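# Shelve the desk flask in the incubator and close it

## Task

Carry the flask on the desk into the incubator and set it in the single free spot on a shelf: lying flat on the shelf surface, with the same face upward as it had on the desk, and with nothing sticking out past the shelf's front edge. At the end the incubator must be fully closed: inner glass door shut completely, its latch rotated to horizontal, and outer door shut completely. Other flasks may be pushed aside a little, but each must finish within about a finger's width of its original spot, flat on a shelf, not on top of another flask, and with its original face up; otherwise the task fails. It also fails if any flask touches the floor, if either incubator door is swung open or shut hard, or if the robot falls over or finishes tilted.

## Robot and tools

ROBOT. TidyBot++: a wheeled base 0.54 m long, 0.50 m wide, 0.38 m tall, carrying a single seven-joint arm with a two-finger gripper. The shoulder sits 0.12 m ahead of the base centre at 0.68 m height. Segments: upper arm 0.42 m, forearm 0.31 m, hand 0.31 m. The arm starts folded, hand pointing down, poking up to 0.08 m past the base front. Cameras: base_camera (644x364 pinhole) and wrist_camera (644x476 fisheye, looks along the hand).

FRAMES. Base frame: origin on the floor below the base centre, x ahead, y to the left, z up, metres. hand_pose is reported here, at the point between the finger pads; its z axis runs out along the fingers and the fingers close along its y axis. Odometry frame is where the base was at the start; base_odometry in it only integrates wheel rotation, so slip shows as motion. Heading is radians, left positive, -3.142 to 3.142. base_tilt gives forward/right lean in degrees.

move: one action plus optional "cameras" (list of base_camera, wrist_camera or all; omitted means all, [] means none) and "blocking" (true/omitted waits until everything rests; false returns in about 0.5 s while motion continues). Action keys:
- base: object with any of translate_m (forward +), strafe_m (left +), both metres, -2 to 2, and rotate_rad (counter-clockwise from above +), -6.3 to 6.3. All are offsets from the base's current position and axes at the moment the command starts; translate and strafe together form one straight-line move.
- joints: absolute targets by name, radians. joint_1_rad (any angle; whole arm about vertical, positive is clockwise from above, opposite to heading), joint_2_rad -2.249..2.249 (shoulder, 0 is upright, positive leans forward), joint_3_rad any angle, joint_4_rad -2.579..2.579 (elbow, 0 straight, negative bends forward when joint_3 is 3.14), joint_5_rad any angle, joint_6_rad -2.099..2.099 (wrist), joint_7_rad any angle (hand roll; at 1.57 with hand down, fingers open to left and right). gripper_pos is 0 (open, about 85 mm gap) to 1 (closed); gap is roughly 85*(1-gripper_pos) mm. Unlimited joints go the short way round, so send turns under half a revolution. Done tolerances: ±0.039 for joints 1-4, ±0.095 for 5-7, ±0.03 gripper.
- target: one list of seven numbers [x, y, z, qw, qx, qy, qz], an absolute hand pose in the base frame, metres and unit quaternion. With target, joints may only contain gripper_pos.
- speeds: caps for this action only, keys translate_m/strafe_m 0.05-0.5 m/s (give only one when both move the base), rotate_rad 0.1-1.57 rad/s.
Unknown keys make the call invalid; out-of-range values are refused. After a refusal or an unplanned stop, remaining move/wait/finished_scene calls in the same reply are skipped.

wait: seconds 0-10, plus cameras; returns the state, early if all motion ends. wait(0) shows an unblocked move's progress under "earlier move".
stop: brakes all running motions; braked parts read "stopped" and may keep pressing.
zoom_image: camera plus region [x0, y0, x1, y1] in pixels, at most 504x504, of the newest image from that camera.
finished_scene: scene = number of the current scene; ends it irreversibly. Call only once the goal holds without the robot.

RESULTS. "move" reads done or the worst status. base_status, joint_status, hand_status: done, moving, off_target (rested away from target, may still push), stopped, contact_stop or time_out (unplanned stops; target dropped), not_followed (joint targets withheld; "joint command not followed" for self-collision with a "cause:", "pose unreachable" for a target). torque_fault means a joint sensor hit its limit (104.5 N m joints 1-4, 51.3 N m joints 5-7): arm freezes 10 s. "ARM HIT" marks a hard hit on base or arm. hand_target is where the hand would sit if joints reached their targets. motor_effort is percent of max torque, bracket is the action's peak. Motor temperatures follow joint order; MOTOR HOT above 60 °C, over-temperature fault at 75 °C (arm sinks, keys say limit_stop_at_motor_heat; resend targets once accepted). on_its_own lists uncommanded behaviour. The pictures line gives image order.

PRACTICE. Hand targets usually land within about 3 cm; correct by adding (wanted minus hand_pose) to the last target. To hold still, resend hand_target, not hand_pose. Loads make the arm sag; never command a loaded joint to its current reading. Low forward-pointing targets near the base can hit the base. A straight-down hand reaches about 0.94 m height at most, only close in. Placing on a shelf: lower in small steps; when hand_pose stops descending the flask is resting. Closed fingertips reach about 20 mm beyond the hand point.

AVOID. Don't drive or turn while the arm is caught above about 0.6 m, don't push or pull hard sideways on a raised hand, and don't swing a stretched arm; these can tip the robot. Back away to right a lean. Move doors slowly so they don't slam, never drop a flask or let one reach the floor, don't squeeze hard on something still resting, and avoid forceful pushes, which can cause torque faults or damage. Loose objects may occasionally get bumped by outside disturbances.

Each tool is called after "Request:" as name([rows], argument=value, ...), one row to a line, values as JSON.

## Session

Request:
move()

Scene clock: 0.00 s.
Motor temperatures (°C): [32 21 24 32 35 36 39]
base_odometry: x=+0.000 y=+0.000 heading=+0.000
base_tilt: forward=+0.1 right=-0.3
base_status: not commanded
joint_positions: joint_1_rad=+0.042 joint_2_rad=-0.342 joint_3_rad=+3.141 joint_4_rad=-2.506 joint_5_rad=-0.027 joint_6_rad=-0.916 joint_7_rad=+1.559 gripper_pos=+0.000
joint_status: not commanded
motor_effort: joint_1_rad=+0 joint_2_rad=-1 joint_3_rad=+0 joint_4_rad=+15 joint_5_rad=+1 joint_6_rad=+1 joint_7_rad=+1
hand_pose: x=+0.2581 y=+0.0022 z=+0.5919 quat_wxyz=(-0.010, +0.999, -0.034, +0.031) (m; base frame)
hand_target: x=+0.2583 y=+0.0022 z=+0.5920 quat_wxyz=(-0.010, +0.999, -0.034, +0.031) (m; base frame)
hand_status: not commanded
pictures: base_camera, wrist_camera

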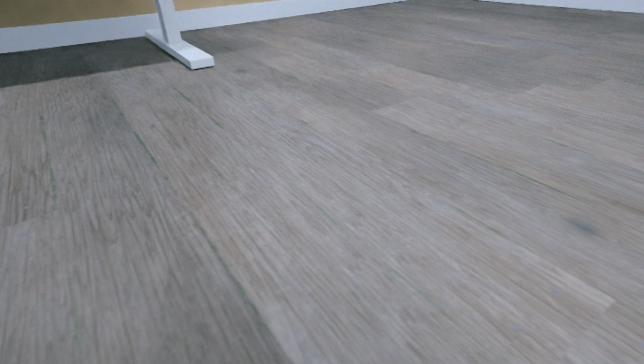

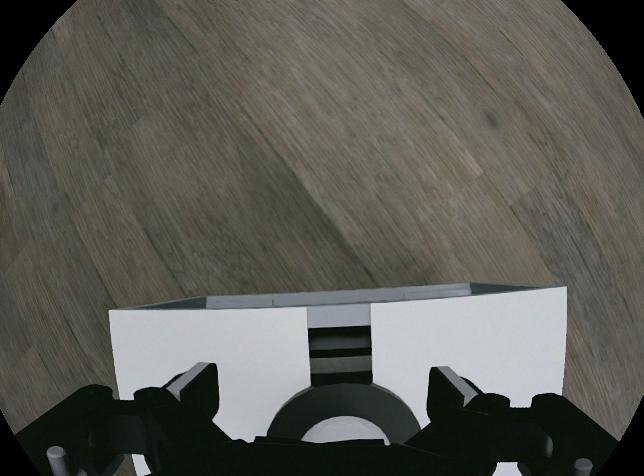

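Request:
move(joints={"joint_6_rad": 0.35})

Request:
move(base={"rotate_rad": 1.0})

Request:
move(base={"rotate_rad": 1.0})

Request:
move(base={"rotate_rad": 1.0})

Request:
move(base={"rotate_rad": 1.0})

Request:
move(base={"rotate_rad": 1.0})

Scene clock: 9.23 s.
Motor temperatures (°C): [32 21 24 32 35 36 39]
move: done
base_odometry: x=+0.000 y=+0.000 heading=+0.000
base_tilt: forward=+0.0 right=-0.3
base_status: not commanded
joint_positions: joint_1_rad=+0.042 joint_2_rad=-0.342 joint_3_rad=+3.141 joint_4_rad=-2.506 joint_5_rad=-0.027 joint_6_rad=+0.301 joint_7_rad=+1.559 gripper_pos=+0.000
joint_status: all done
motor_effort: joint_1_rad=+0(1) joint_2_rad=-7(7) joint_3_rad=-1(1) joint_4_rad=+19(19) joint_5_rad=+0(1) joint_6_rad=+9(9) joint_7_rad=+0(1)
hand_pose: x=+0.5363 y=-0.0181 z=+0.8130 quat_wxyz=(+0.004, +0.802, -0.034, +0.597) (m; base frame)
hand_target: x=+0.5404 y=-0.0187 z=+0.8279 quat_wxyz=(+0.005, +0.787, -0.033, +0.616) (m; base frame)
hand_status: not commanded
pictures: base_camera, wrist_camera

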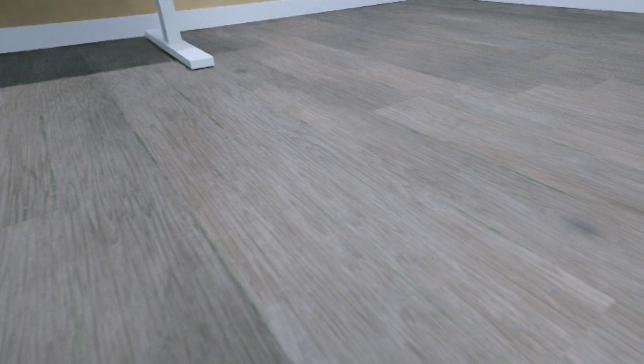

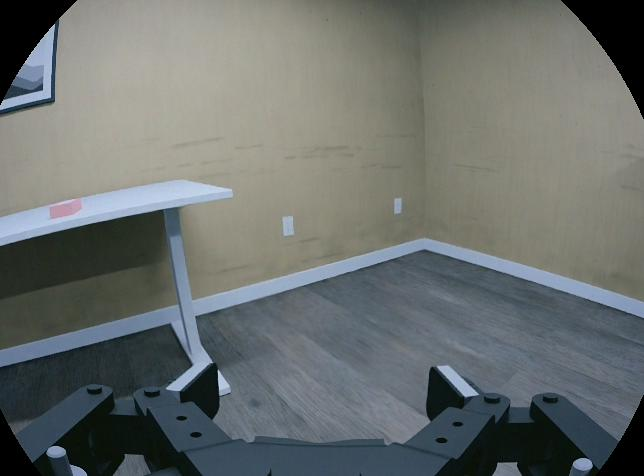

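Scene clock: 11.17 s.
Motor temperatures (°C): [32 21 24 32 35 36 39]
move: done
base_odometry: x=+0.000 y=+0.000 heading=+1.000
base_tilt: forward=+0.0 right=-0.3
base_status: done
joint_positions: joint_1_rad=+0.042 joint_2_rad=-0.342 joint_3_rad=+3.141 joint_4_rad=-2.506 joint_5_rad=-0.027 joint_6_rad=+0.301 joint_7_rad=+1.559 gripper_pos=+0.000
joint_status: not commanded
motor_effort: joint_1_rad=-1(2) joint_2_rad=-6(7) joint_3_rad=+0(2) joint_4_rad=+19(20) joint_5_rad=+0(1) joint_6_rad=+9(9) joint_7_rad=+1(1)
hand_pose: x=+0.5363 y=-0.0181 z=+0.8131 quat_wxyz=(+0.004, +0.802, -0.034, +0.597) (m; base frame)
hand_target: x=+0.5404 y=-0.0187 z=+0.8279 quat_wxyz=(+0.005, +0.787, -0.033, +0.616) (m; base frame)
hand_status: not commanded
pictures: base_camera, wrist_camera

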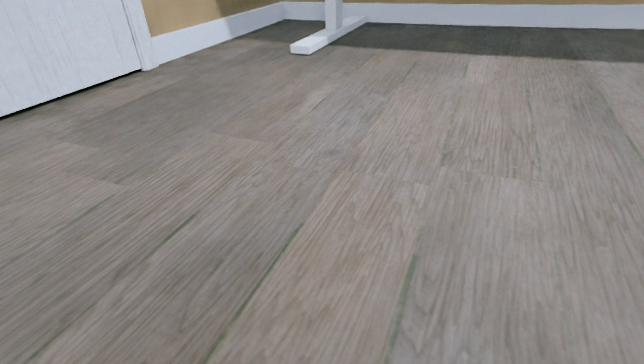

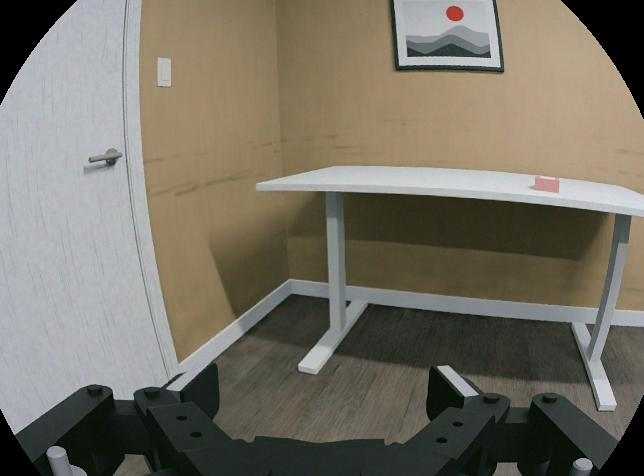

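Scene clock: 13.07 s.
Motor temperatures (°C): [32 21 24 32 35 36 39]
move: done
base_odometry: x=+0.000 y=+0.000 heading=+2.000
base_tilt: forward=+0.0 right=-0.3
base_status: done
joint_positions: joint_1_rad=+0.041 joint_2_rad=-0.342 joint_3_rad=+3.141 joint_4_rad=-2.506 joint_5_rad=-0.027 joint_6_rad=+0.301 joint_7_rad=+1.559 gripper_pos=+0.000
joint_status: not commanded
motor_effort: joint_1_rad=-1(2) joint_2_rad=-6(7) joint_3_rad=+0(2) joint_4_rad=+19(20) joint_5_rad=+1(1) joint_6_rad=+9(9) joint_7_rad=+0(1)
hand_pose: x=+0.5363 y=-0.0180 z=+0.8132 quat_wxyz=(+0.004, +0.802, -0.033, +0.597) (m; base frame)
hand_target: x=+0.5404 y=-0.0187 z=+0.8279 quat_wxyz=(+0.005, +0.787, -0.033, +0.616) (m; base frame)
hand_status: not commanded
pictures: base_camera, wrist_camera

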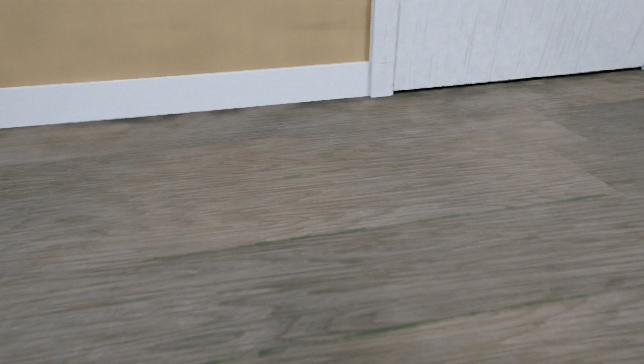

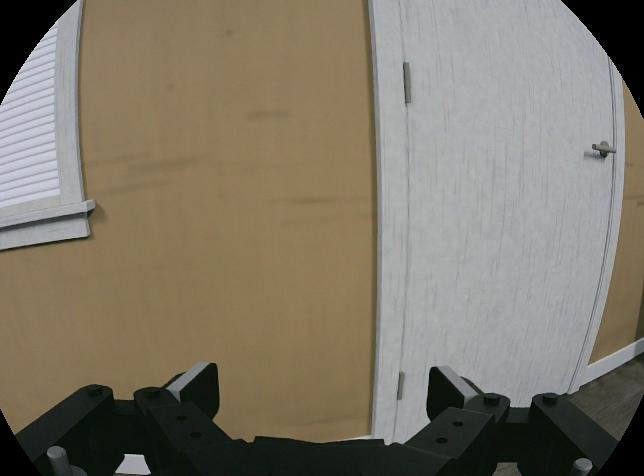

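Scene clock: 14.97 s.
Motor temperatures (°C): [32 21 24 32 35 36 39]
move: done
base_odometry: x=+0.000 y=+0.000 heading=+2.999
base_tilt: forward=+0.0 right=-0.3
base_status: done
joint_positions: joint_1_rad=+0.041 joint_2_rad=-0.342 joint_3_rad=+3.140 joint_4_rad=-2.506 joint_5_rad=-0.027 joint_6_rad=+0.302 joint_7_rad=+1.559 gripper_pos=+0.000
joint_status: not commanded
motor_effort: joint_1_rad=+0(2) joint_2_rad=-6(7) joint_3_rad=-1(2) joint_4_rad=+19(20) joint_5_rad=+1(1) joint_6_rad=+8(9) joint_7_rad=+1(1)
hand_pose: x=+0.5363 y=-0.0179 z=+0.8132 quat_wxyz=(+0.004, +0.802, -0.033, +0.597) (m; base frame)
hand_target: x=+0.5404 y=-0.0187 z=+0.8279 quat_wxyz=(+0.005, +0.787, -0.033, +0.616) (m; base frame)
hand_status: not commanded
pictures: base_camera, wrist_camera

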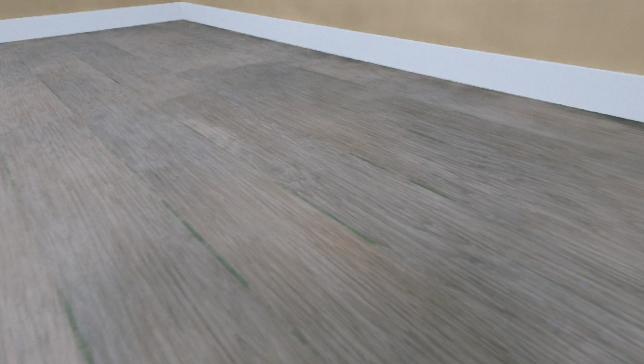

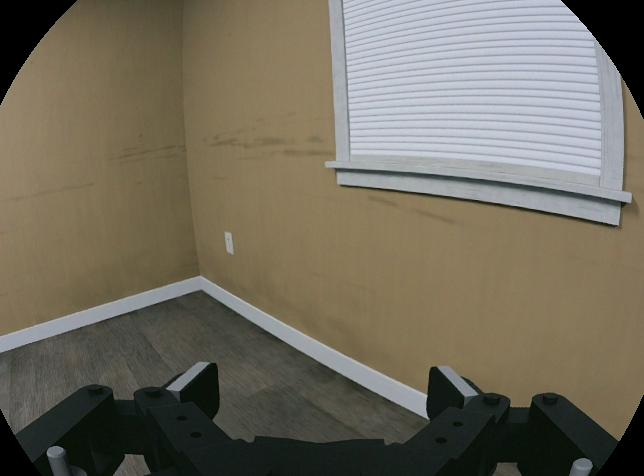

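Scene clock: 16.87 s.
Motor temperatures (°C): [32 21 24 32 35 36 39]
move: done
base_odometry: x=+0.000 y=+0.000 heading=-2.284
base_tilt: forward=+0.0 right=-0.3
base_status: done
joint_positions: joint_1_rad=+0.041 joint_2_rad=-0.342 joint_3_rad=+3.140 joint_4_rad=-2.506 joint_5_rad=-0.027 joint_6_rad=+0.302 joint_7_rad=+1.559 gripper_pos=+0.000
joint_status: not commanded
motor_effort: joint_1_rad=+0(2) joint_2_rad=-6(7) joint_3_rad=+0(2) joint_4_rad=+19(20) joint_5_rad=+0(1) joint_6_rad=+9(9) joint_7_rad=+0(1)
hand_pose: x=+0.5363 y=-0.0179 z=+0.8132 quat_wxyz=(+0.004, +0.802, -0.033, +0.597) (m; base frame)
hand_target: x=+0.5404 y=-0.0187 z=+0.8279 quat_wxyz=(+0.005, +0.787, -0.033, +0.616) (m; base frame)
hand_status: not commanded
pictures: base_camera, wrist_camera

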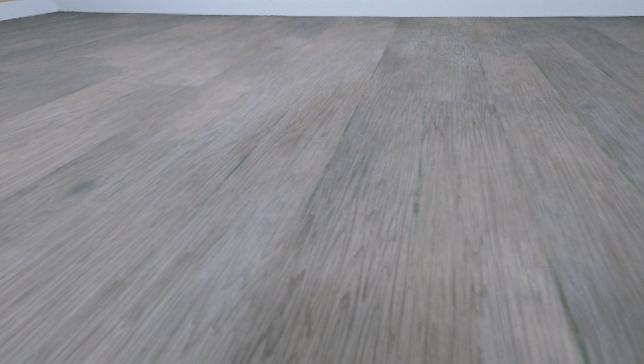

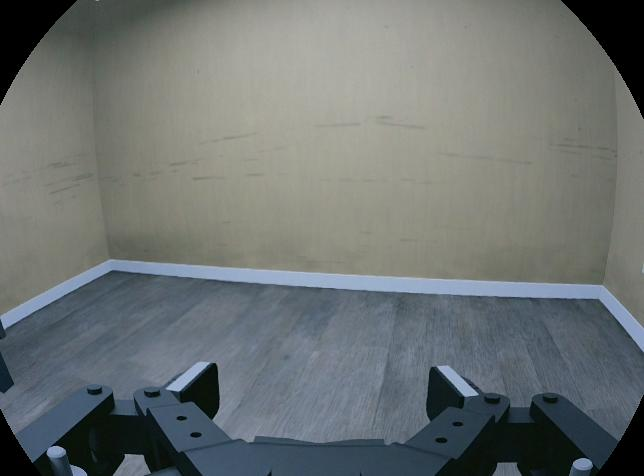

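Scene clock: 18.77 s.
Motor temperatures (°C): [32 21 24 32 35 36 39]
move: done
base_odometry: x=+0.000 y=+0.000 heading=-1.284
base_tilt: forward=+0.0 right=-0.3
base_status: done
joint_positions: joint_1_rad=+0.041 joint_2_rad=-0.342 joint_3_rad=+3.140 joint_4_rad=-2.506 joint_5_rad=-0.027 joint_6_rad=+0.302 joint_7_rad=+1.559 gripper_pos=+0.000
joint_status: not commanded
motor_effort: joint_1_rad=-1(2) joint_2_rad=-6(7) joint_3_rad=-1(2) joint_4_rad=+19(20) joint_5_rad=+0(1) joint_6_rad=+9(9) joint_7_rad=+0(1)
hand_pose: x=+0.5363 y=-0.0178 z=+0.8132 quat_wxyz=(+0.004, +0.802, -0.033, +0.597) (m; base frame)
hand_target: x=+0.5404 y=-0.0187 z=+0.8279 quat_wxyz=(+0.005, +0.787, -0.033, +0.616) (m; base frame)
hand_status: not commanded
pictures: base_camera, wrist_camera

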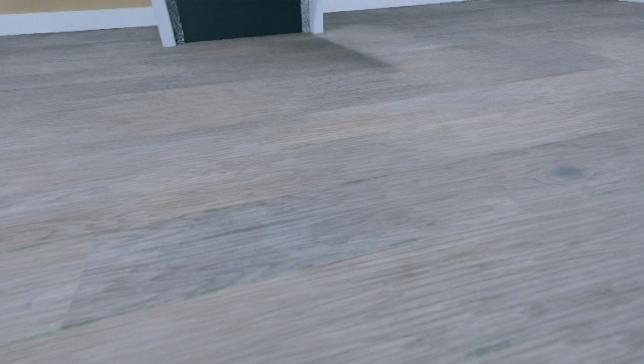

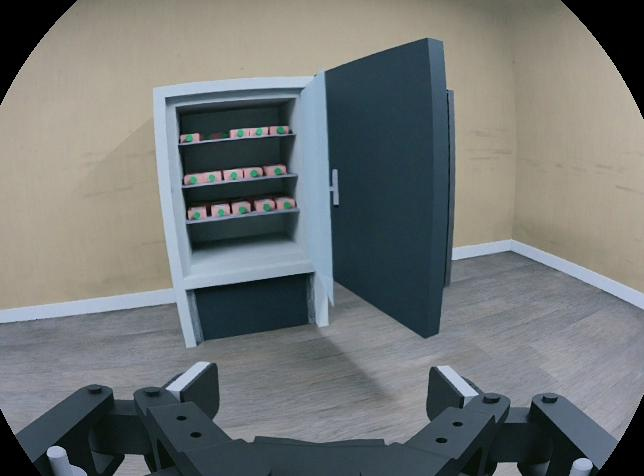

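Request:
zoom_image(camera="wrist_camera", region=[150, 70, 350, 240])

Request:
zoom_image(camera="wrist_camera", region=[270, 30, 470, 360])

Scaled by 2.520.

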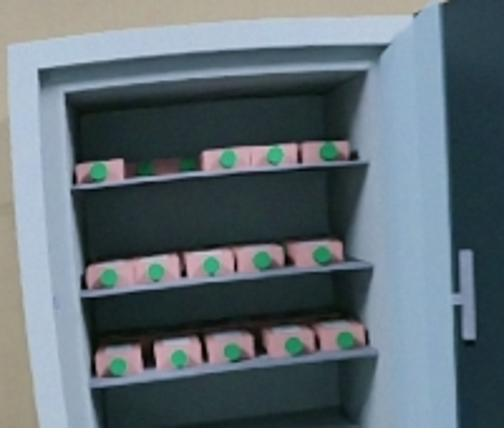

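Scaled by 1.527.

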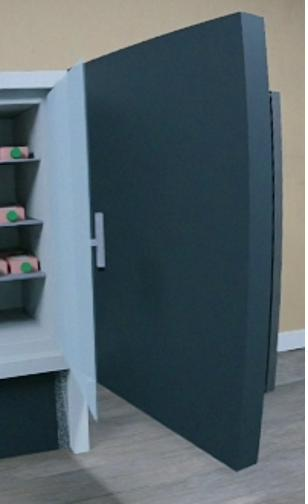

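Request:
move(base={"rotate_rad": 2.054}, cameras=[])

Request:
move(base={"strafe_m": -0.5, "translate_m": 0.4})

Scene clock: 73.40 s.
Motor temperatures (°C): [32 21 24 32 35 36 39]
move: done
base_odometry: x=+0.000 y=+0.000 heading=+0.769
base_tilt: forward=+0.0 right=-0.4
base_status: done
joint_positions: joint_1_rad=+0.041 joint_2_rad=-0.342 joint_3_rad=+3.140 joint_4_rad=-2.506 joint_5_rad=-0.027 joint_6_rad=+0.302 joint_7_rad=+1.559 gripper_pos=+0.000
joint_status: not commanded
motor_effort: joint_1_rad=+0(2) joint_2_rad=-6(7) joint_3_rad=-1(2) joint_4_rad=+19(20) joint_5_rad=+0(1) joint_6_rad=+8(9) joint_7_rad=+1(1)
hand_pose: x=+0.5364 y=-0.0178 z=+0.8133 quat_wxyz=(+0.004, +0.801, -0.033, +0.597) (m; base frame)
hand_target: x=+0.5404 y=-0.0187 z=+0.8279 quat_wxyz=(+0.005, +0.787, -0.033, +0.616) (m; base frame)
hand_status: not commanded
pictures: none
No camera images: "cameras" was empty.

Scene clock: 76.13 s.
Motor temperatures (°C): [32 21 24 32 35 36 39]
move: done
base_odometry: x=+0.635 y=-0.081 heading=+0.770
base_tilt: forward=+0.0 right=-0.3
base_status: done
joint_positions: joint_1_rad=+0.041 joint_2_rad=-0.342 joint_3_rad=+3.140 joint_4_rad=-2.506 joint_5_rad=-0.027 joint_6_rad=+0.303 joint_7_rad=+1.559 gripper_pos=+0.000
joint_status: not commanded
motor_effort: joint_1_rad=+0(1) joint_2_rad=-6(8) joint_3_rad=+0(2) joint_4_rad=+19(20) joint_5_rad=+0(1) joint_6_rad=+8(9) joint_7_rad=+0(1)
hand_pose: x=+0.5365 y=-0.0178 z=+0.8136 quat_wxyz=(+0.004, +0.801, -0.033, +0.598) (m; base frame)
hand_target: x=+0.5404 y=-0.0187 z=+0.8279 quat_wxyz=(+0.005, +0.787, -0.033, +0.616) (m; base frame)
hand_status: not commanded
pictures: base_camera, wrist_camera

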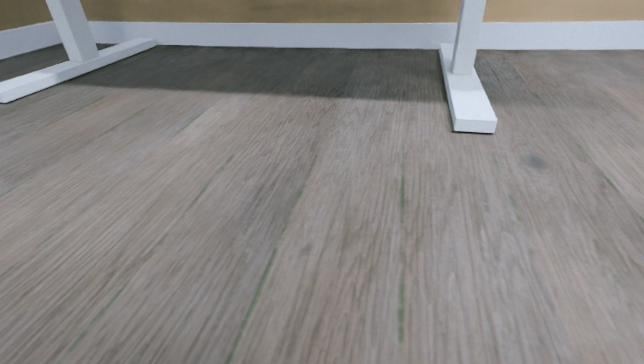

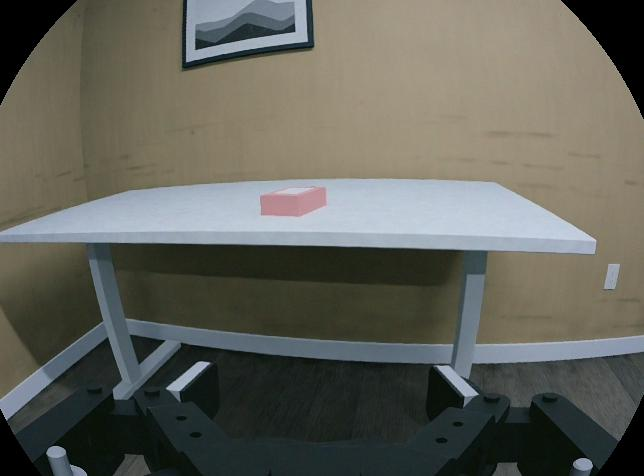

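Request:
zoom_image(camera="wrist_camera", region=[240, 160, 360, 240])

Scaled by 4.200.

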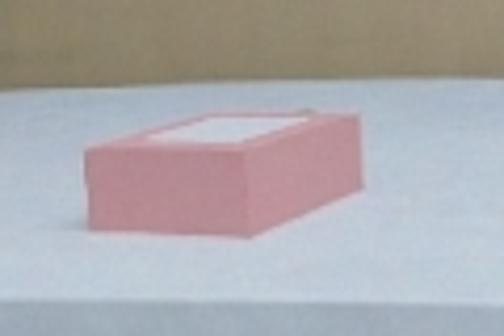

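Request:
move(joints={"joint_1_rad": 0.0, "joint_2_rad": 0.0, "joint_3_rad": 3.1416, "joint_4_rad": -1.57, "joint_5_rad": 0.0, "joint_6_rad": -0.87, "joint_7_rad": 1.57}, cameras=[])

Request:
move(base={"translate_m": 0.45})

Scene clock: 124.83 s.
Motor temperatures (°C): [32 21 24 32 35 36 39]
move: done
base_odometry: x=+0.635 y=-0.081 heading=+0.770
base_tilt: forward=+0.1 right=-0.3
base_status: not commanded
joint_positions: joint_1_rad=+0.016 joint_2_rad=-0.012 joint_3_rad=+3.140 joint_4_rad=-1.589 joint_5_rad=-0.027 joint_6_rad=-0.815 joint_7_rad=+1.559 gripper_pos=+0.000
joint_status: all done
motor_effort: joint_1_rad=+0(2) joint_2_rad=-20(21) joint_3_rad=-1(2) joint_4_rad=+20(22) joint_5_rad=+0(1) joint_6_rad=+6(10) joint_7_rad=+0(1)
hand_pose: x=+0.6407 y=-0.0002 z=+0.8729 quat_wxyz=(-0.012, +0.930, -0.017, +0.366) (m; base frame)
hand_target: x=+0.6343 y=+0.0013 z=+0.8651 quat_wxyz=(+0.000, +0.939, +0.000, +0.344) (m; base frame)
hand_status: not commanded
pictures: none
No camera images: "cameras" was empty.

Scene clock: 126.80 s.
Motor temperatures (°C): [32 21 24 32 35 36 39]
move: done
base_odometry: x=+0.959 y=+0.232 heading=+0.769
base_tilt: forward=+0.1 right=-0.3
base_status: done
joint_positions: joint_1_rad=+0.015 joint_2_rad=+0.011 joint_3_rad=+3.140 joint_4_rad=-1.583 joint_5_rad=-0.027 joint_6_rad=-0.821 joint_7_rad=+1.559 gripper_pos=+0.000
joint_status: not commanded
motor_effort: joint_1_rad=-1(1) joint_2_rad=-21(25) joint_3_rad=-2(2) joint_4_rad=+20(22) joint_5_rad=+0(0) joint_6_rad=+6(7) joint_7_rad=+0(1)
hand_pose: x=+0.6446 y=+0.0004 z=+0.8624 quat_wxyz=(-0.012, +0.935, -0.017, +0.355) (m; base frame)
hand_target: x=+0.6343 y=+0.0013 z=+0.8651 quat_wxyz=(+0.000, +0.939, +0.000, +0.344) (m; base frame)
hand_status: not commanded
pictures: base_camera, wrist_camera

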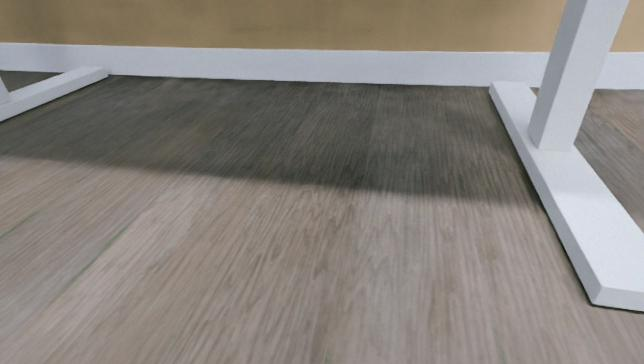

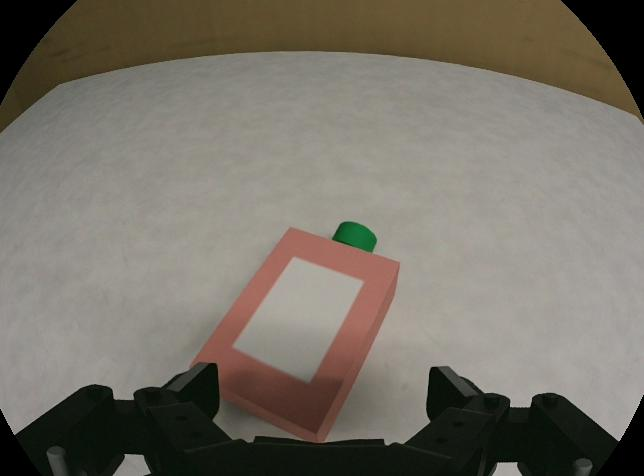

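Request:
move(joints={"joint_2_rad": -0.147, "joint_4_rad": -1.84, "joint_6_rad": -0.487}, cameras=[])

Request:
move(base={"strafe_m": 0.285}, speeds={"strafe_m": 0.2}, joints={"joint_1_rad": 0.47})

Scene clock: 186.20 s.
Motor temperatures (°C): [32 21 24 32 35 35 39]
move: done
base_odometry: x=+0.959 y=+0.232 heading=+0.769
base_tilt: forward=+0.1 right=-0.3
base_status: not commanded
joint_positions: joint_1_rad=+0.015 joint_2_rad=-0.129 joint_3_rad=+3.140 joint_4_rad=-1.828 joint_5_rad=-0.027 joint_6_rad=-0.539 joint_7_rad=+1.559 gripper_pos=+0.000
joint_status: all done
motor_effort: joint_1_rad=+0(1) joint_2_rad=-16(21) joint_3_rad=+0(1) joint_4_rad=+20(22) joint_5_rad=+0(0) joint_6_rad=+7(8) joint_7_rad=+1(1)
hand_pose: x=+0.6213 y=-0.0011 z=+0.8666 quat_wxyz=(-0.011, +0.899, -0.019, +0.437) (m; base frame)
hand_target: x=+0.6247 y=+0.0013 z=+0.8816 quat_wxyz=(+0.000, +0.887, +0.000, +0.462) (m; base frame)
hand_status: not commanded
pictures: none
No camera images: "cameras" was empty.

Scene clock: 188.30 s.
Motor temperatures (°C): [32 21 24 32 35 35 39]
move: done
base_odometry: x=+0.760 y=+0.437 heading=+0.769
base_tilt: forward=+0.0 right=-0.3
base_status: done
joint_positions: joint_1_rad=+0.459 joint_2_rad=-0.133 joint_3_rad=+3.140 joint_4_rad=-1.828 joint_5_rad=-0.027 joint_6_rad=-0.536 joint_7_rad=+1.559 gripper_pos=+0.000
joint_status: all done
motor_effort: joint_1_rad=-1(3) joint_2_rad=-16(16) joint_3_rad=+0(3) joint_4_rad=+21(22) joint_5_rad=+0(1) joint_6_rad=+7(8) joint_7_rad=+1(1)
hand_pose: x=+0.5719 y=-0.2163 z=+0.8688 quat_wxyz=(+0.086, +0.872, -0.216, +0.431) (m; base frame)
hand_target: x=+0.5705 y=-0.2278 z=+0.8816 quat_wxyz=(+0.108, +0.862, -0.207, +0.450) (m; base frame)
hand_status: not commanded
pictures: base_camera, wrist_camera

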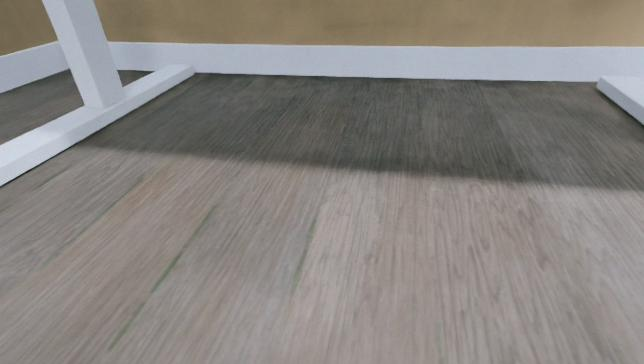

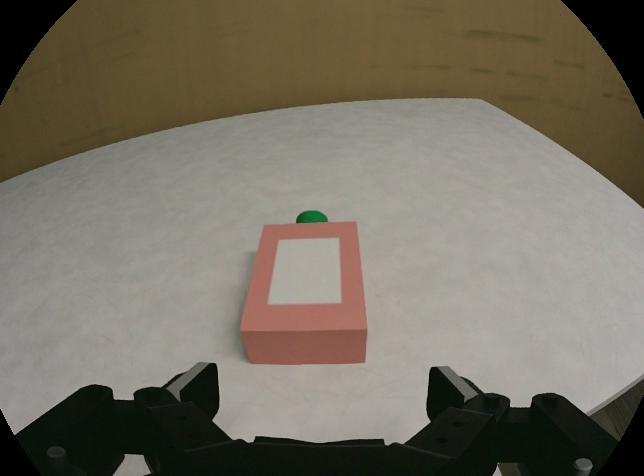

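Request:
move(base={"strafe_m": 0.013}, joints={"joint_1_rad": 0.47, "joint_2_rad": -0.036, "joint_4_rad": -1.874, "joint_6_rad": -0.311}, cameras=["wrist_camera"])

Scene clock: 211.30 s.
Motor temperatures (°C): [32 21 24 32 35 35 39]
move: done
base_odometry: x=+0.751 y=+0.447 heading=+0.769
base_tilt: forward=+0.1 right=-0.3
base_status: done
joint_positions: joint_1_rad=+0.463 joint_2_rad=-0.035 joint_3_rad=+3.139 joint_4_rad=-1.864 joint_5_rad=-0.027 joint_6_rad=-0.361 joint_7_rad=+1.559 gripper_pos=+0.000
joint_status: all done
motor_effort: joint_1_rad=+0(3) joint_2_rad=-19(21) joint_3_rad=-1(3) joint_4_rad=+20(22) joint_5_rad=+0(1) joint_6_rad=+8(8) joint_7_rad=+0(1)
hand_pose: x=+0.6071 y=-0.2370 z=+0.8410 quat_wxyz=(+0.092, +0.862, -0.216, +0.448) (m; base frame)
hand_target: x=+0.6089 y=-0.2473 z=+0.8492 quat_wxyz=(+0.111, +0.855, -0.205, +0.463) (m; base frame)
hand_status: not commanded
pictures: wrist_camera

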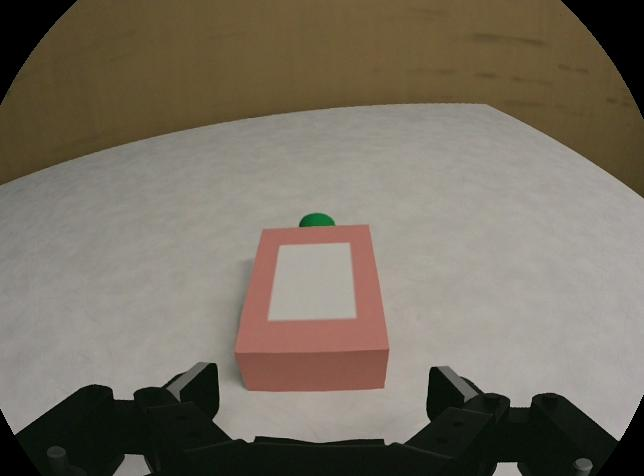

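Request:
move(base={"strafe_m": 0.007}, joints={"joint_1_rad": 0.47, "joint_2_rad": 0.07, "joint_4_rad": -1.839, "joint_6_rad": -0.246}, cameras=["wrist_camera"])

Scene clock: 232.03 s.
Motor temperatures (°C): [32 21 24 32 35 35 39]
move: done
base_odometry: x=+0.747 y=+0.452 heading=+0.769
base_tilt: forward=+0.1 right=-0.3
base_status: done
joint_positions: joint_1_rad=+0.464 joint_2_rad=+0.072 joint_3_rad=+3.139 joint_4_rad=-1.853 joint_5_rad=-0.027 joint_6_rad=-0.296 joint_7_rad=+1.559 gripper_pos=+0.000
joint_status: all done
motor_effort: joint_1_rad=+0(2) joint_2_rad=-22(25) joint_3_rad=-1(3) joint_4_rad=+20(21) joint_5_rad=+0(1) joint_6_rad=+7(8) joint_7_rad=+0(1)
hand_pose: x=+0.6335 y=-0.2518 z=+0.8043 quat_wxyz=(+0.090, +0.868, -0.220, +0.435) (m; base frame)
hand_target: x=+0.6418 y=-0.2640 z=+0.8256 quat_wxyz=(+0.110, +0.856, -0.205, +0.461) (m; base frame)
hand_status: not commanded
pictures: wrist_camera

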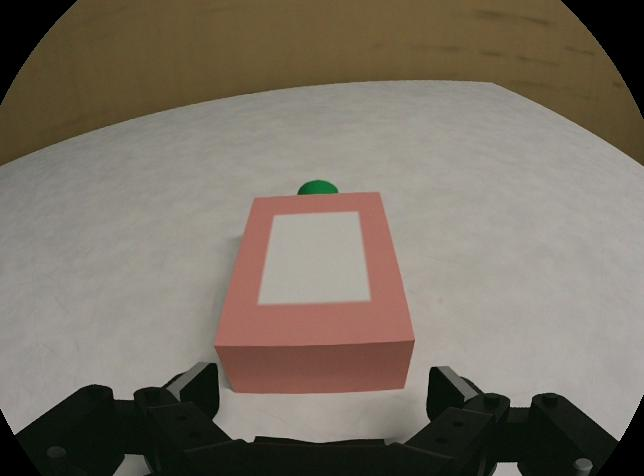

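Request:
move(base={"strafe_m": 0.0045}, joints={"joint_1_rad": 0.47, "joint_2_rad": 0.115, "joint_4_rad": -1.785, "joint_6_rad": -0.255}, cameras=["wrist_camera"])

Scene clock: 261.80 s.
Motor temperatures (°C): [32 21 24 32 35 35 39]
move: done
base_odometry: x=+0.743 y=+0.455 heading=+0.769
base_tilt: forward=+0.1 right=-0.4
base_status: done
joint_positions: joint_1_rad=+0.465 joint_2_rad=+0.108 joint_3_rad=+3.139 joint_4_rad=-1.797 joint_5_rad=-0.027 joint_6_rad=-0.295 joint_7_rad=+1.559 gripper_pos=+0.000
joint_status: all done
motor_effort: joint_1_rad=+0(4) joint_2_rad=-24(25) joint_3_rad=-1(3) joint_4_rad=+20(21) joint_5_rad=+0(1) joint_6_rad=+7(8) joint_7_rad=+0(1)
hand_pose: x=+0.6522 y=-0.2617 z=+0.8141 quat_wxyz=(+0.092, +0.864, -0.219, +0.444) (m; base frame)
hand_target: x=+0.6594 y=-0.2730 z=+0.8265 quat_wxyz=(+0.110, +0.856, -0.205, +0.461) (m; base frame)
hand_status: not commanded
pictures: wrist_camera

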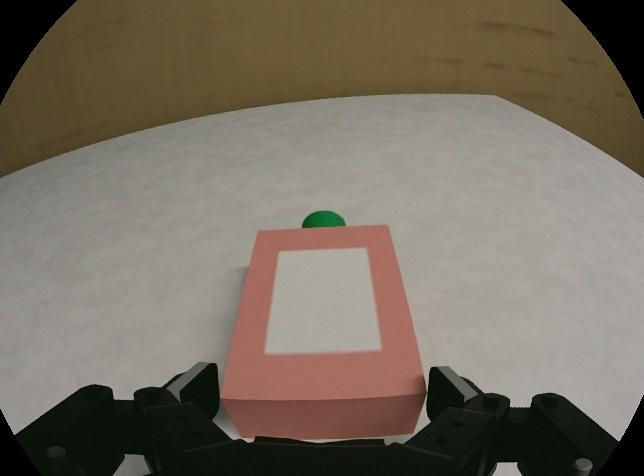

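Request:
move(joints={"joint_1_rad": 0.47, "joint_2_rad": 0.195, "joint_4_rad": -1.70, "joint_6_rad": -0.27}, cameras=["wrist_camera"])

Scene clock: 267.73 s.
Motor temperatures (°C): [32 21 24 32 35 35 39]
move: done
base_odometry: x=+0.743 y=+0.455 heading=+0.769
base_tilt: forward=+0.0 right=-0.4
base_status: not commanded
joint_positions: joint_1_rad=+0.465 joint_2_rad=+0.192 joint_3_rad=+3.139 joint_4_rad=-1.713 joint_5_rad=-0.027 joint_6_rad=-0.295 joint_7_rad=+1.559 gripper_pos=+0.000
joint_status: all done
motor_effort: joint_1_rad=-1(1) joint_2_rad=-27(29) joint_3_rad=-1(2) joint_4_rad=+20(21) joint_5_rad=+0(0) joint_6_rad=+7(9) joint_7_rad=+1(1)
hand_pose: x=+0.6834 y=-0.2773 z=+0.8082 quat_wxyz=(+0.092, +0.864, -0.219, +0.444) (m; base frame)
hand_target: x=+0.6879 y=-0.2875 z=+0.8202 quat_wxyz=(+0.109, +0.859, -0.206, +0.456) (m; base frame)
hand_status: not commanded
pictures: wrist_camera

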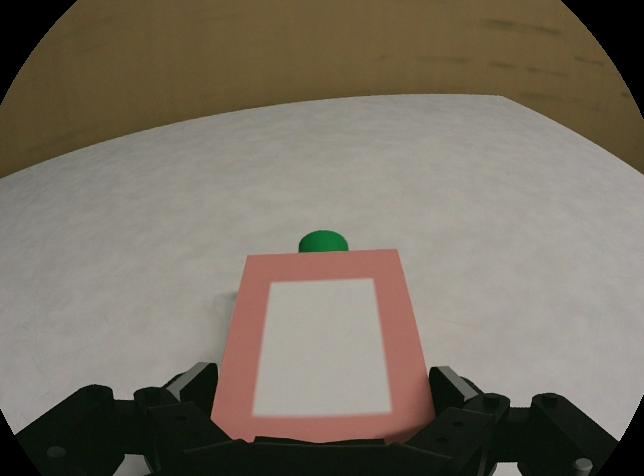

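Request:
move(joints={"joint_2_rad": 0.213}, cameras=[])

Request:
move(joints={"gripper_pos": 0.25}, cameras=["wrist_camera"])

Scene clock: 274.17 s.
Motor temperatures (°C): [32 21 24 32 35 35 39]
move: done
base_odometry: x=+0.743 y=+0.455 heading=+0.769
base_tilt: forward=+0.1 right=-0.4
base_status: not commanded
joint_positions: joint_1_rad=+0.465 joint_2_rad=+0.205 joint_3_rad=+3.139 joint_4_rad=-1.713 joint_5_rad=-0.027 joint_6_rad=-0.295 joint_7_rad=+1.559 gripper_pos=+0.000
joint_status: all done
motor_effort: joint_1_rad=+0(1) joint_2_rad=-27(28) joint_3_rad=-1(2) joint_4_rad=+21(21) joint_5_rad=+0(0) joint_6_rad=+7(7) joint_7_rad=+0(1)
hand_pose: x=+0.6848 y=-0.2780 z=+0.8001 quat_wxyz=(+0.091, +0.867, -0.220, +0.438) (m; base frame)
hand_target: x=+0.6901 y=-0.2886 z=+0.8087 quat_wxyz=(+0.107, +0.863, -0.207, +0.449) (m; base frame)
hand_status: not commanded
pictures: none
No camera images: "cameras" was empty.

Scene clock: 274.83 s.
Motor temperatures (°C): [32 21 24 32 35 35 39]
move: off_target
base_odometry: x=+0.743 y=+0.455 heading=+0.769
base_tilt: forward=+0.1 right=-0.3
base_status: not commanded
joint_positions: joint_1_rad=+0.465 joint_2_rad=+0.206 joint_3_rad=+3.139 joint_4_rad=-1.711 joint_5_rad=-0.027 joint_6_rad=-0.295 joint_7_rad=+1.559 gripper_pos=+0.046
joint_status: gripper_pos off_target (ended at +0.046, target +0.250)
motor_effort: joint_1_rad=+0(1) joint_2_rad=-26(28) joint_3_rad=-2(2) joint_4_rad=+20(21) joint_5_rad=+0(1) joint_6_rad=+7(8) joint_7_rad=+1(1)
hand_pose: x=+0.6856 y=-0.2784 z=+0.8011 quat_wxyz=(+0.091, +0.866, -0.220, +0.439) (m; base frame)
hand_target: x=+0.6901 y=-0.2886 z=+0.8087 quat_wxyz=(+0.107, +0.863, -0.207, +0.449) (m; base frame)
hand_status: not commanded
pictures: wrist_camera

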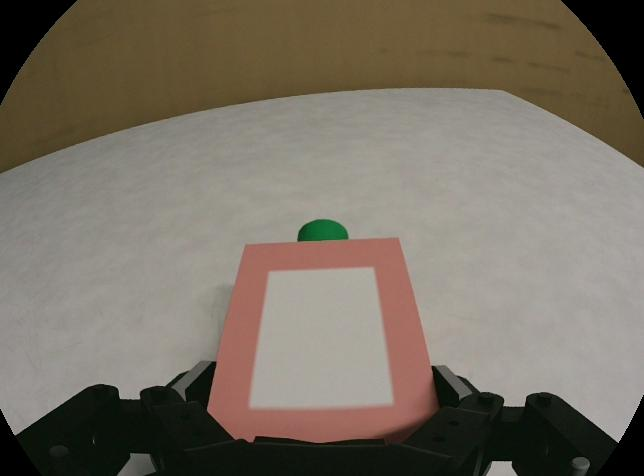

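Request:
move(joints={"gripper_pos": 0.5}, cameras=[])

Request:
move(joints={"joint_1_rad": 0.47, "joint_2_rad": 0.11, "joint_4_rad": -1.56, "joint_6_rad": -0.50})

Scene clock: 288.20 s.
Motor temperatures (°C): [32 21 24 32 35 35 39]
move: off_target
base_odometry: x=+0.743 y=+0.455 heading=+0.769
base_tilt: forward=+0.1 right=-0.3
base_status: not commanded
joint_positions: joint_1_rad=+0.465 joint_2_rad=+0.206 joint_3_rad=+3.139 joint_4_rad=-1.711 joint_5_rad=-0.027 joint_6_rad=-0.295 joint_7_rad=+1.559 gripper_pos=+0.046
joint_status: gripper_pos off_target (ended at +0.046, target +0.500)
motor_effort: joint_1_rad=+0(1) joint_2_rad=-27(27) joint_3_rad=-1(2) joint_4_rad=+20(20) joint_5_rad=+0(1) joint_6_rad=+7(7) joint_7_rad=+1(1)
hand_pose: x=+0.6856 y=-0.2784 z=+0.8011 quat_wxyz=(+0.091, +0.866, -0.220, +0.439) (m; base frame)
hand_target: x=+0.6901 y=-0.2886 z=+0.8087 quat_wxyz=(+0.107, +0.863, -0.207, +0.449) (m; base frame)
hand_status: not commanded
pictures: none
No camera images: "cameras" was empty.

Scene clock: 289.57 s.
Motor temperatures (°C): [32 21 24 32 35 35 39]
move: done
base_odometry: x=+0.743 y=+0.455 heading=+0.769
base_tilt: forward=+0.0 right=-0.3
base_status: not commanded
joint_positions: joint_1_rad=+0.465 joint_2_rad=+0.122 joint_3_rad=+3.139 joint_4_rad=-1.576 joint_5_rad=-0.027 joint_6_rad=-0.453 joint_7_rad=+1.559 gripper_pos=+0.046
joint_status: all done
motor_effort: joint_1_rad=-1(2) joint_2_rad=-26(32) joint_3_rad=-1(2) joint_4_rad=+22(24) joint_5_rad=+0(1) joint_6_rad=+8(9) joint_7_rad=+1(1)
hand_pose: x=+0.6792 y=-0.2738 z=+0.8890 quat_wxyz=(+0.096, +0.853, -0.214, +0.466) (m; base frame)
hand_target: x=+0.6689 y=-0.2778 z=+0.8933 quat_wxyz=(+0.109, +0.860, -0.206, +0.454) (m; base frame)
hand_status: not commanded
pictures: base_camera, wrist_camera

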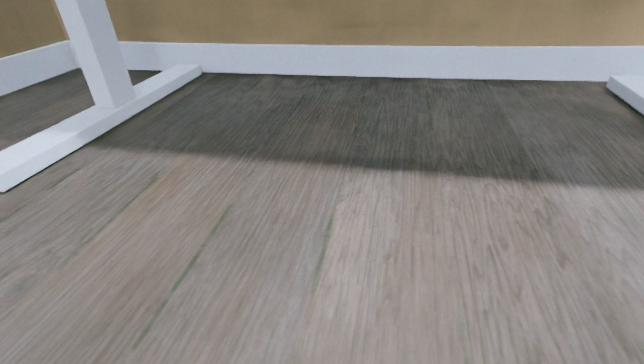

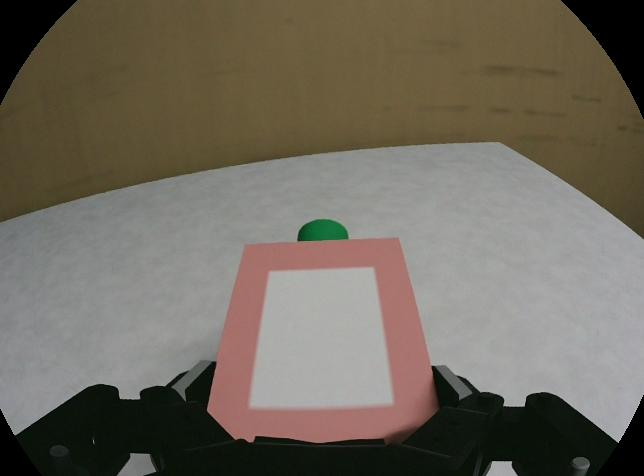

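Request:
move(base={"translate_m": -0.5}, speeds={"translate_m": 0.3}, cameras=[])

Request:
move(joints={"joint_1_rad": 0.0, "joint_2_rad": -0.24, "joint_4_rad": -1.652, "joint_6_rad": -0.76}, cameras=["wrist_camera"])

Request:
move(base={"rotate_rad": -1.57}, speeds={"rotate_rad": 0.7})

Scene clock: 316.83 s.
Motor temperatures (°C): [32 21 24 32 35 35 39]
move: done
base_odometry: x=+0.384 y=+0.107 heading=+0.769
base_tilt: forward=+0.0 right=-0.2
base_status: done
joint_positions: joint_1_rad=+0.466 joint_2_rad=+0.120 joint_3_rad=+3.139 joint_4_rad=-1.575 joint_5_rad=-0.027 joint_6_rad=-0.456 joint_7_rad=+1.559 gripper_pos=+0.046
joint_status: not commanded
motor_effort: joint_1_rad=+0(2) joint_2_rad=-26(31) joint_3_rad=-1(2) joint_4_rad=+22(23) joint_5_rad=+0(1) joint_6_rad=+9(9) joint_7_rad=+1(1)
hand_pose: x=+0.6782 y=-0.2737 z=+0.8896 quat_wxyz=(+0.096, +0.853, -0.215, +0.465) (m; base frame)
hand_target: x=+0.6689 y=-0.2778 z=+0.8933 quat_wxyz=(+0.109, +0.860, -0.206, +0.454) (m; base frame)
hand_status: not commanded
pictures: none
No camera images: "cameras" was empty.

Scene clock: 318.50 s.
Motor temperatures (°C): [32 21 24 32 35 35 39]
move: done
base_odometry: x=+0.384 y=+0.107 heading=+0.769
base_tilt: forward=+0.1 right=-0.3
base_status: not commanded
joint_positions: joint_1_rad=+0.014 joint_2_rad=-0.225 joint_3_rad=+3.139 joint_4_rad=-1.644 joint_5_rad=-0.027 joint_6_rad=-0.709 joint_7_rad=+1.559 gripper_pos=+0.046
joint_status: all done
motor_effort: joint_1_rad=+0(3) joint_2_rad=-13(29) joint_3_rad=-1(3) joint_4_rad=+22(23) joint_5_rad=+0(1) joint_6_rad=+8(9) joint_7_rad=+1(1)
hand_pose: x=+0.6001 y=+0.0017 z=+0.9751 quat_wxyz=(-0.012, +0.874, -0.014, +0.485) (m; base frame)
hand_target: x=+0.5861 y=+0.0013 z=+0.9641 quat_wxyz=(+0.000, +0.885, +0.000, +0.466) (m; base frame)
hand_status: not commanded
pictures: wrist_camera

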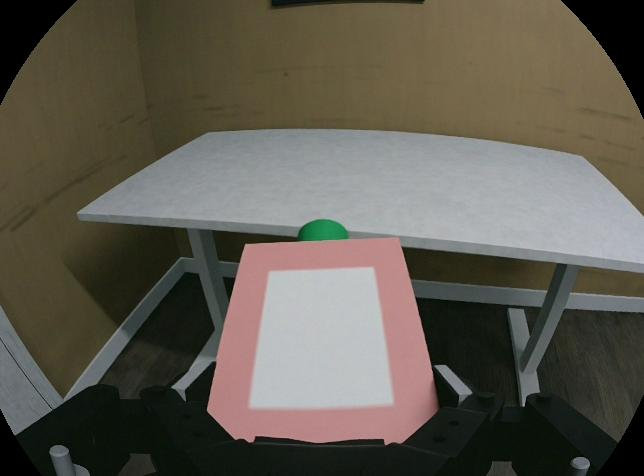

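Scene clock: 321.50 s.
Motor temperatures (°C): [31 21 24 32 35 35 39]
move: done
base_odometry: x=+0.384 y=+0.107 heading=-0.801
base_tilt: forward=+0.1 right=-0.3
base_status: done
joint_positions: joint_1_rad=+0.008 joint_2_rad=-0.225 joint_3_rad=+3.139 joint_4_rad=-1.644 joint_5_rad=-0.027 joint_6_rad=-0.711 joint_7_rad=+1.559 gripper_pos=+0.046
joint_status: not commanded
motor_effort: joint_1_rad=-1(2) joint_2_rad=-13(14) joint_3_rad=+0(2) joint_4_rad=+22(23) joint_5_rad=+0(1) joint_6_rad=+8(9) joint_7_rad=+1(1)
hand_pose: x=+0.5996 y=+0.0043 z=+0.9741 quat_wxyz=(-0.014, +0.875, -0.012, +0.484) (m; base frame)
hand_target: x=+0.5861 y=+0.0013 z=+0.9641 quat_wxyz=(+0.000, +0.885, +0.000, +0.466) (m; base frame)
hand_status: not commanded
pictures: base_camera, wrist_camera

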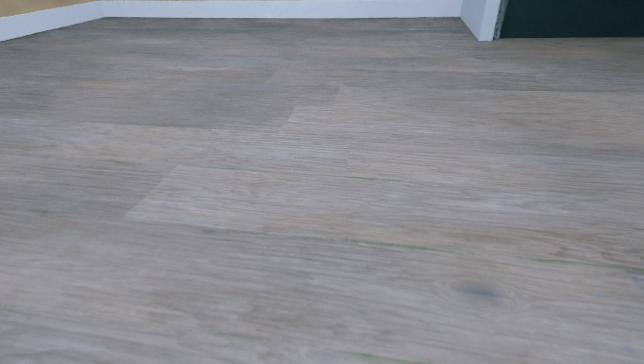

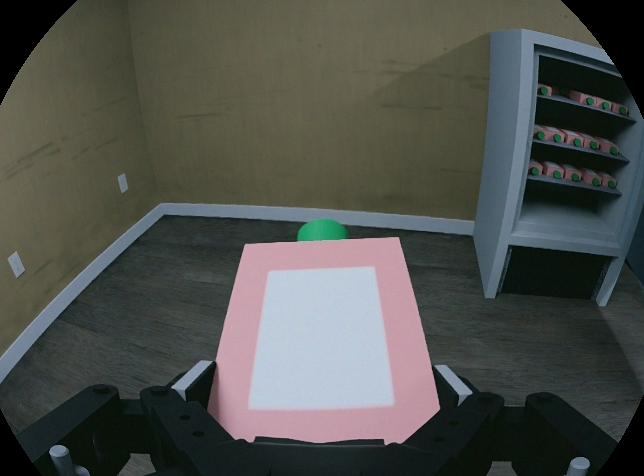

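Request:
move(base={"strafe_m": -1.05})

Scene clock: 326.93 s.
Motor temperatures (°C): [31 21 24 32 35 35 39]
move: done
base_odometry: x=-0.370 y=-0.624 heading=-0.801
base_tilt: forward=+0.0 right=-0.3
base_status: done
joint_positions: joint_1_rad=+0.005 joint_2_rad=-0.225 joint_3_rad=+3.141 joint_4_rad=-1.645 joint_5_rad=-0.027 joint_6_rad=-0.712 joint_7_rad=+1.559 gripper_pos=+0.046
joint_status: not commanded
motor_effort: joint_1_rad=+0(2) joint_2_rad=-14(14) joint_3_rad=-1(3) joint_4_rad=+22(23) joint_5_rad=+0(1) joint_6_rad=+8(9) joint_7_rad=+0(1)
hand_pose: x=+0.5995 y=+0.0048 z=+0.9738 quat_wxyz=(-0.014, +0.875, -0.012, +0.484) (m; base frame)
hand_target: x=+0.5861 y=+0.0013 z=+0.9641 quat_wxyz=(+0.000, +0.885, +0.000, +0.466) (m; base frame)
hand_status: not commanded
pictures: base_camera, wrist_camera

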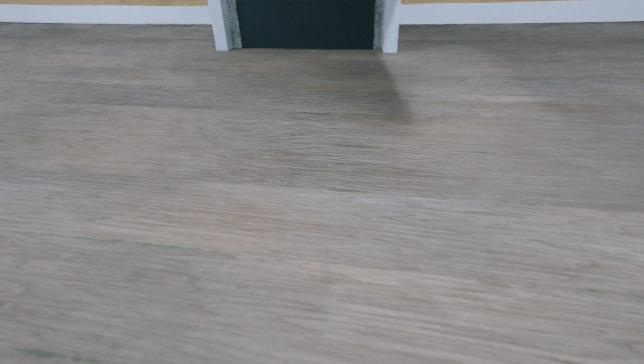

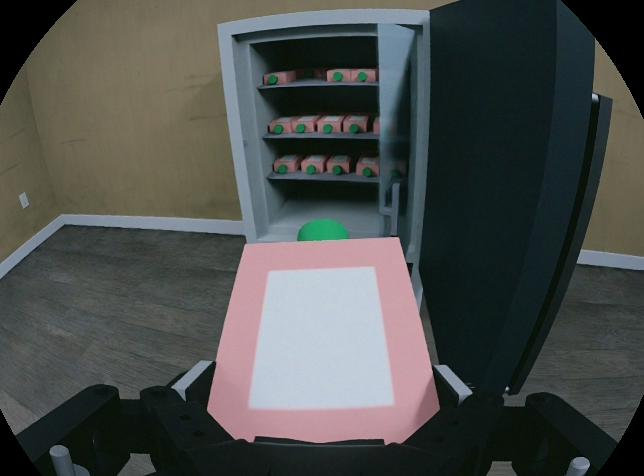

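Request:
zoom_image(camera="wrist_camera", region=[210, 10, 440, 230])

Request:
zoom_image(camera="wrist_camera", region=[240, 40, 400, 140])

Scaled by 2.191.

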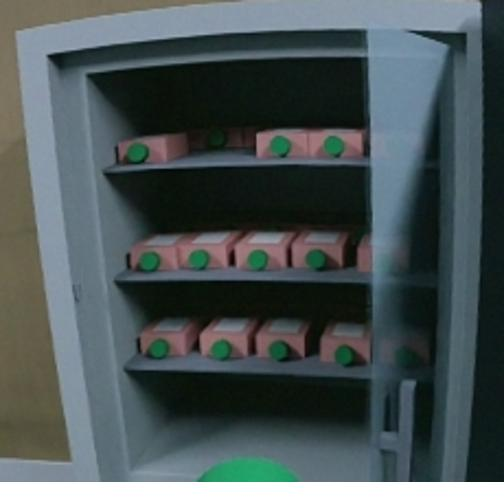

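Scaled by 3.150.

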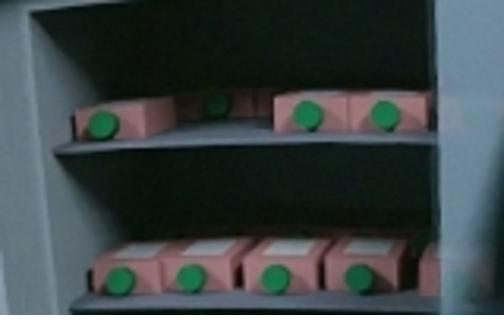

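Request:
move(base={"translate_m": 0.6, "strafe_m": 0.04}, speeds={"translate_m": 0.3})

Request:
zoom_image(camera="wrist_camera", region=[180, 10, 480, 230])

Scene clock: 379.50 s.
Motor temperatures (°C): [31 21 23 32 35 35 39]
move: done
base_odometry: x=+0.076 y=-1.027 heading=-0.801
base_tilt: forward=+0.0 right=-0.3
base_status: done
joint_positions: joint_1_rad=+0.005 joint_2_rad=-0.228 joint_3_rad=+3.141 joint_4_rad=-1.646 joint_5_rad=-0.027 joint_6_rad=-0.715 joint_7_rad=+1.559 gripper_pos=+0.046
joint_status: not commanded
motor_effort: joint_1_rad=+0(1) joint_2_rad=-13(17) joint_3_rad=+0(1) joint_4_rad=+22(23) joint_5_rad=+0(1) joint_6_rad=+8(9) joint_7_rad=+0(1)
hand_pose: x=+0.5980 y=+0.0048 z=+0.9733 quat_wxyz=(-0.014, +0.876, -0.012, +0.483) (m; base frame)
hand_target: x=+0.5861 y=+0.0013 z=+0.9641 quat_wxyz=(+0.000, +0.885, +0.000, +0.466) (m; base frame)
hand_status: not commanded
pictures: base_camera, wrist_camera

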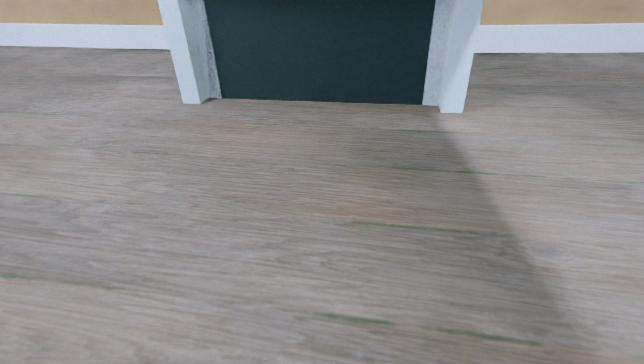

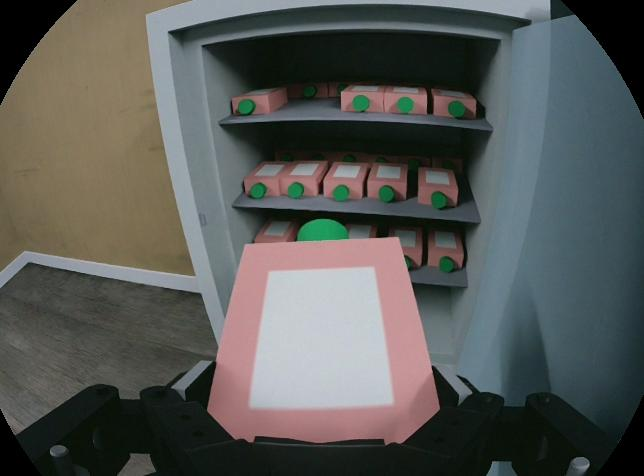

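Scaled by 1.680.

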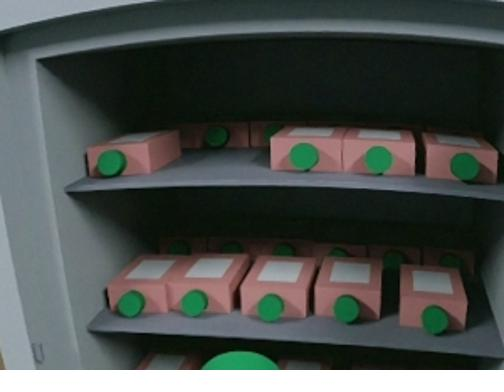

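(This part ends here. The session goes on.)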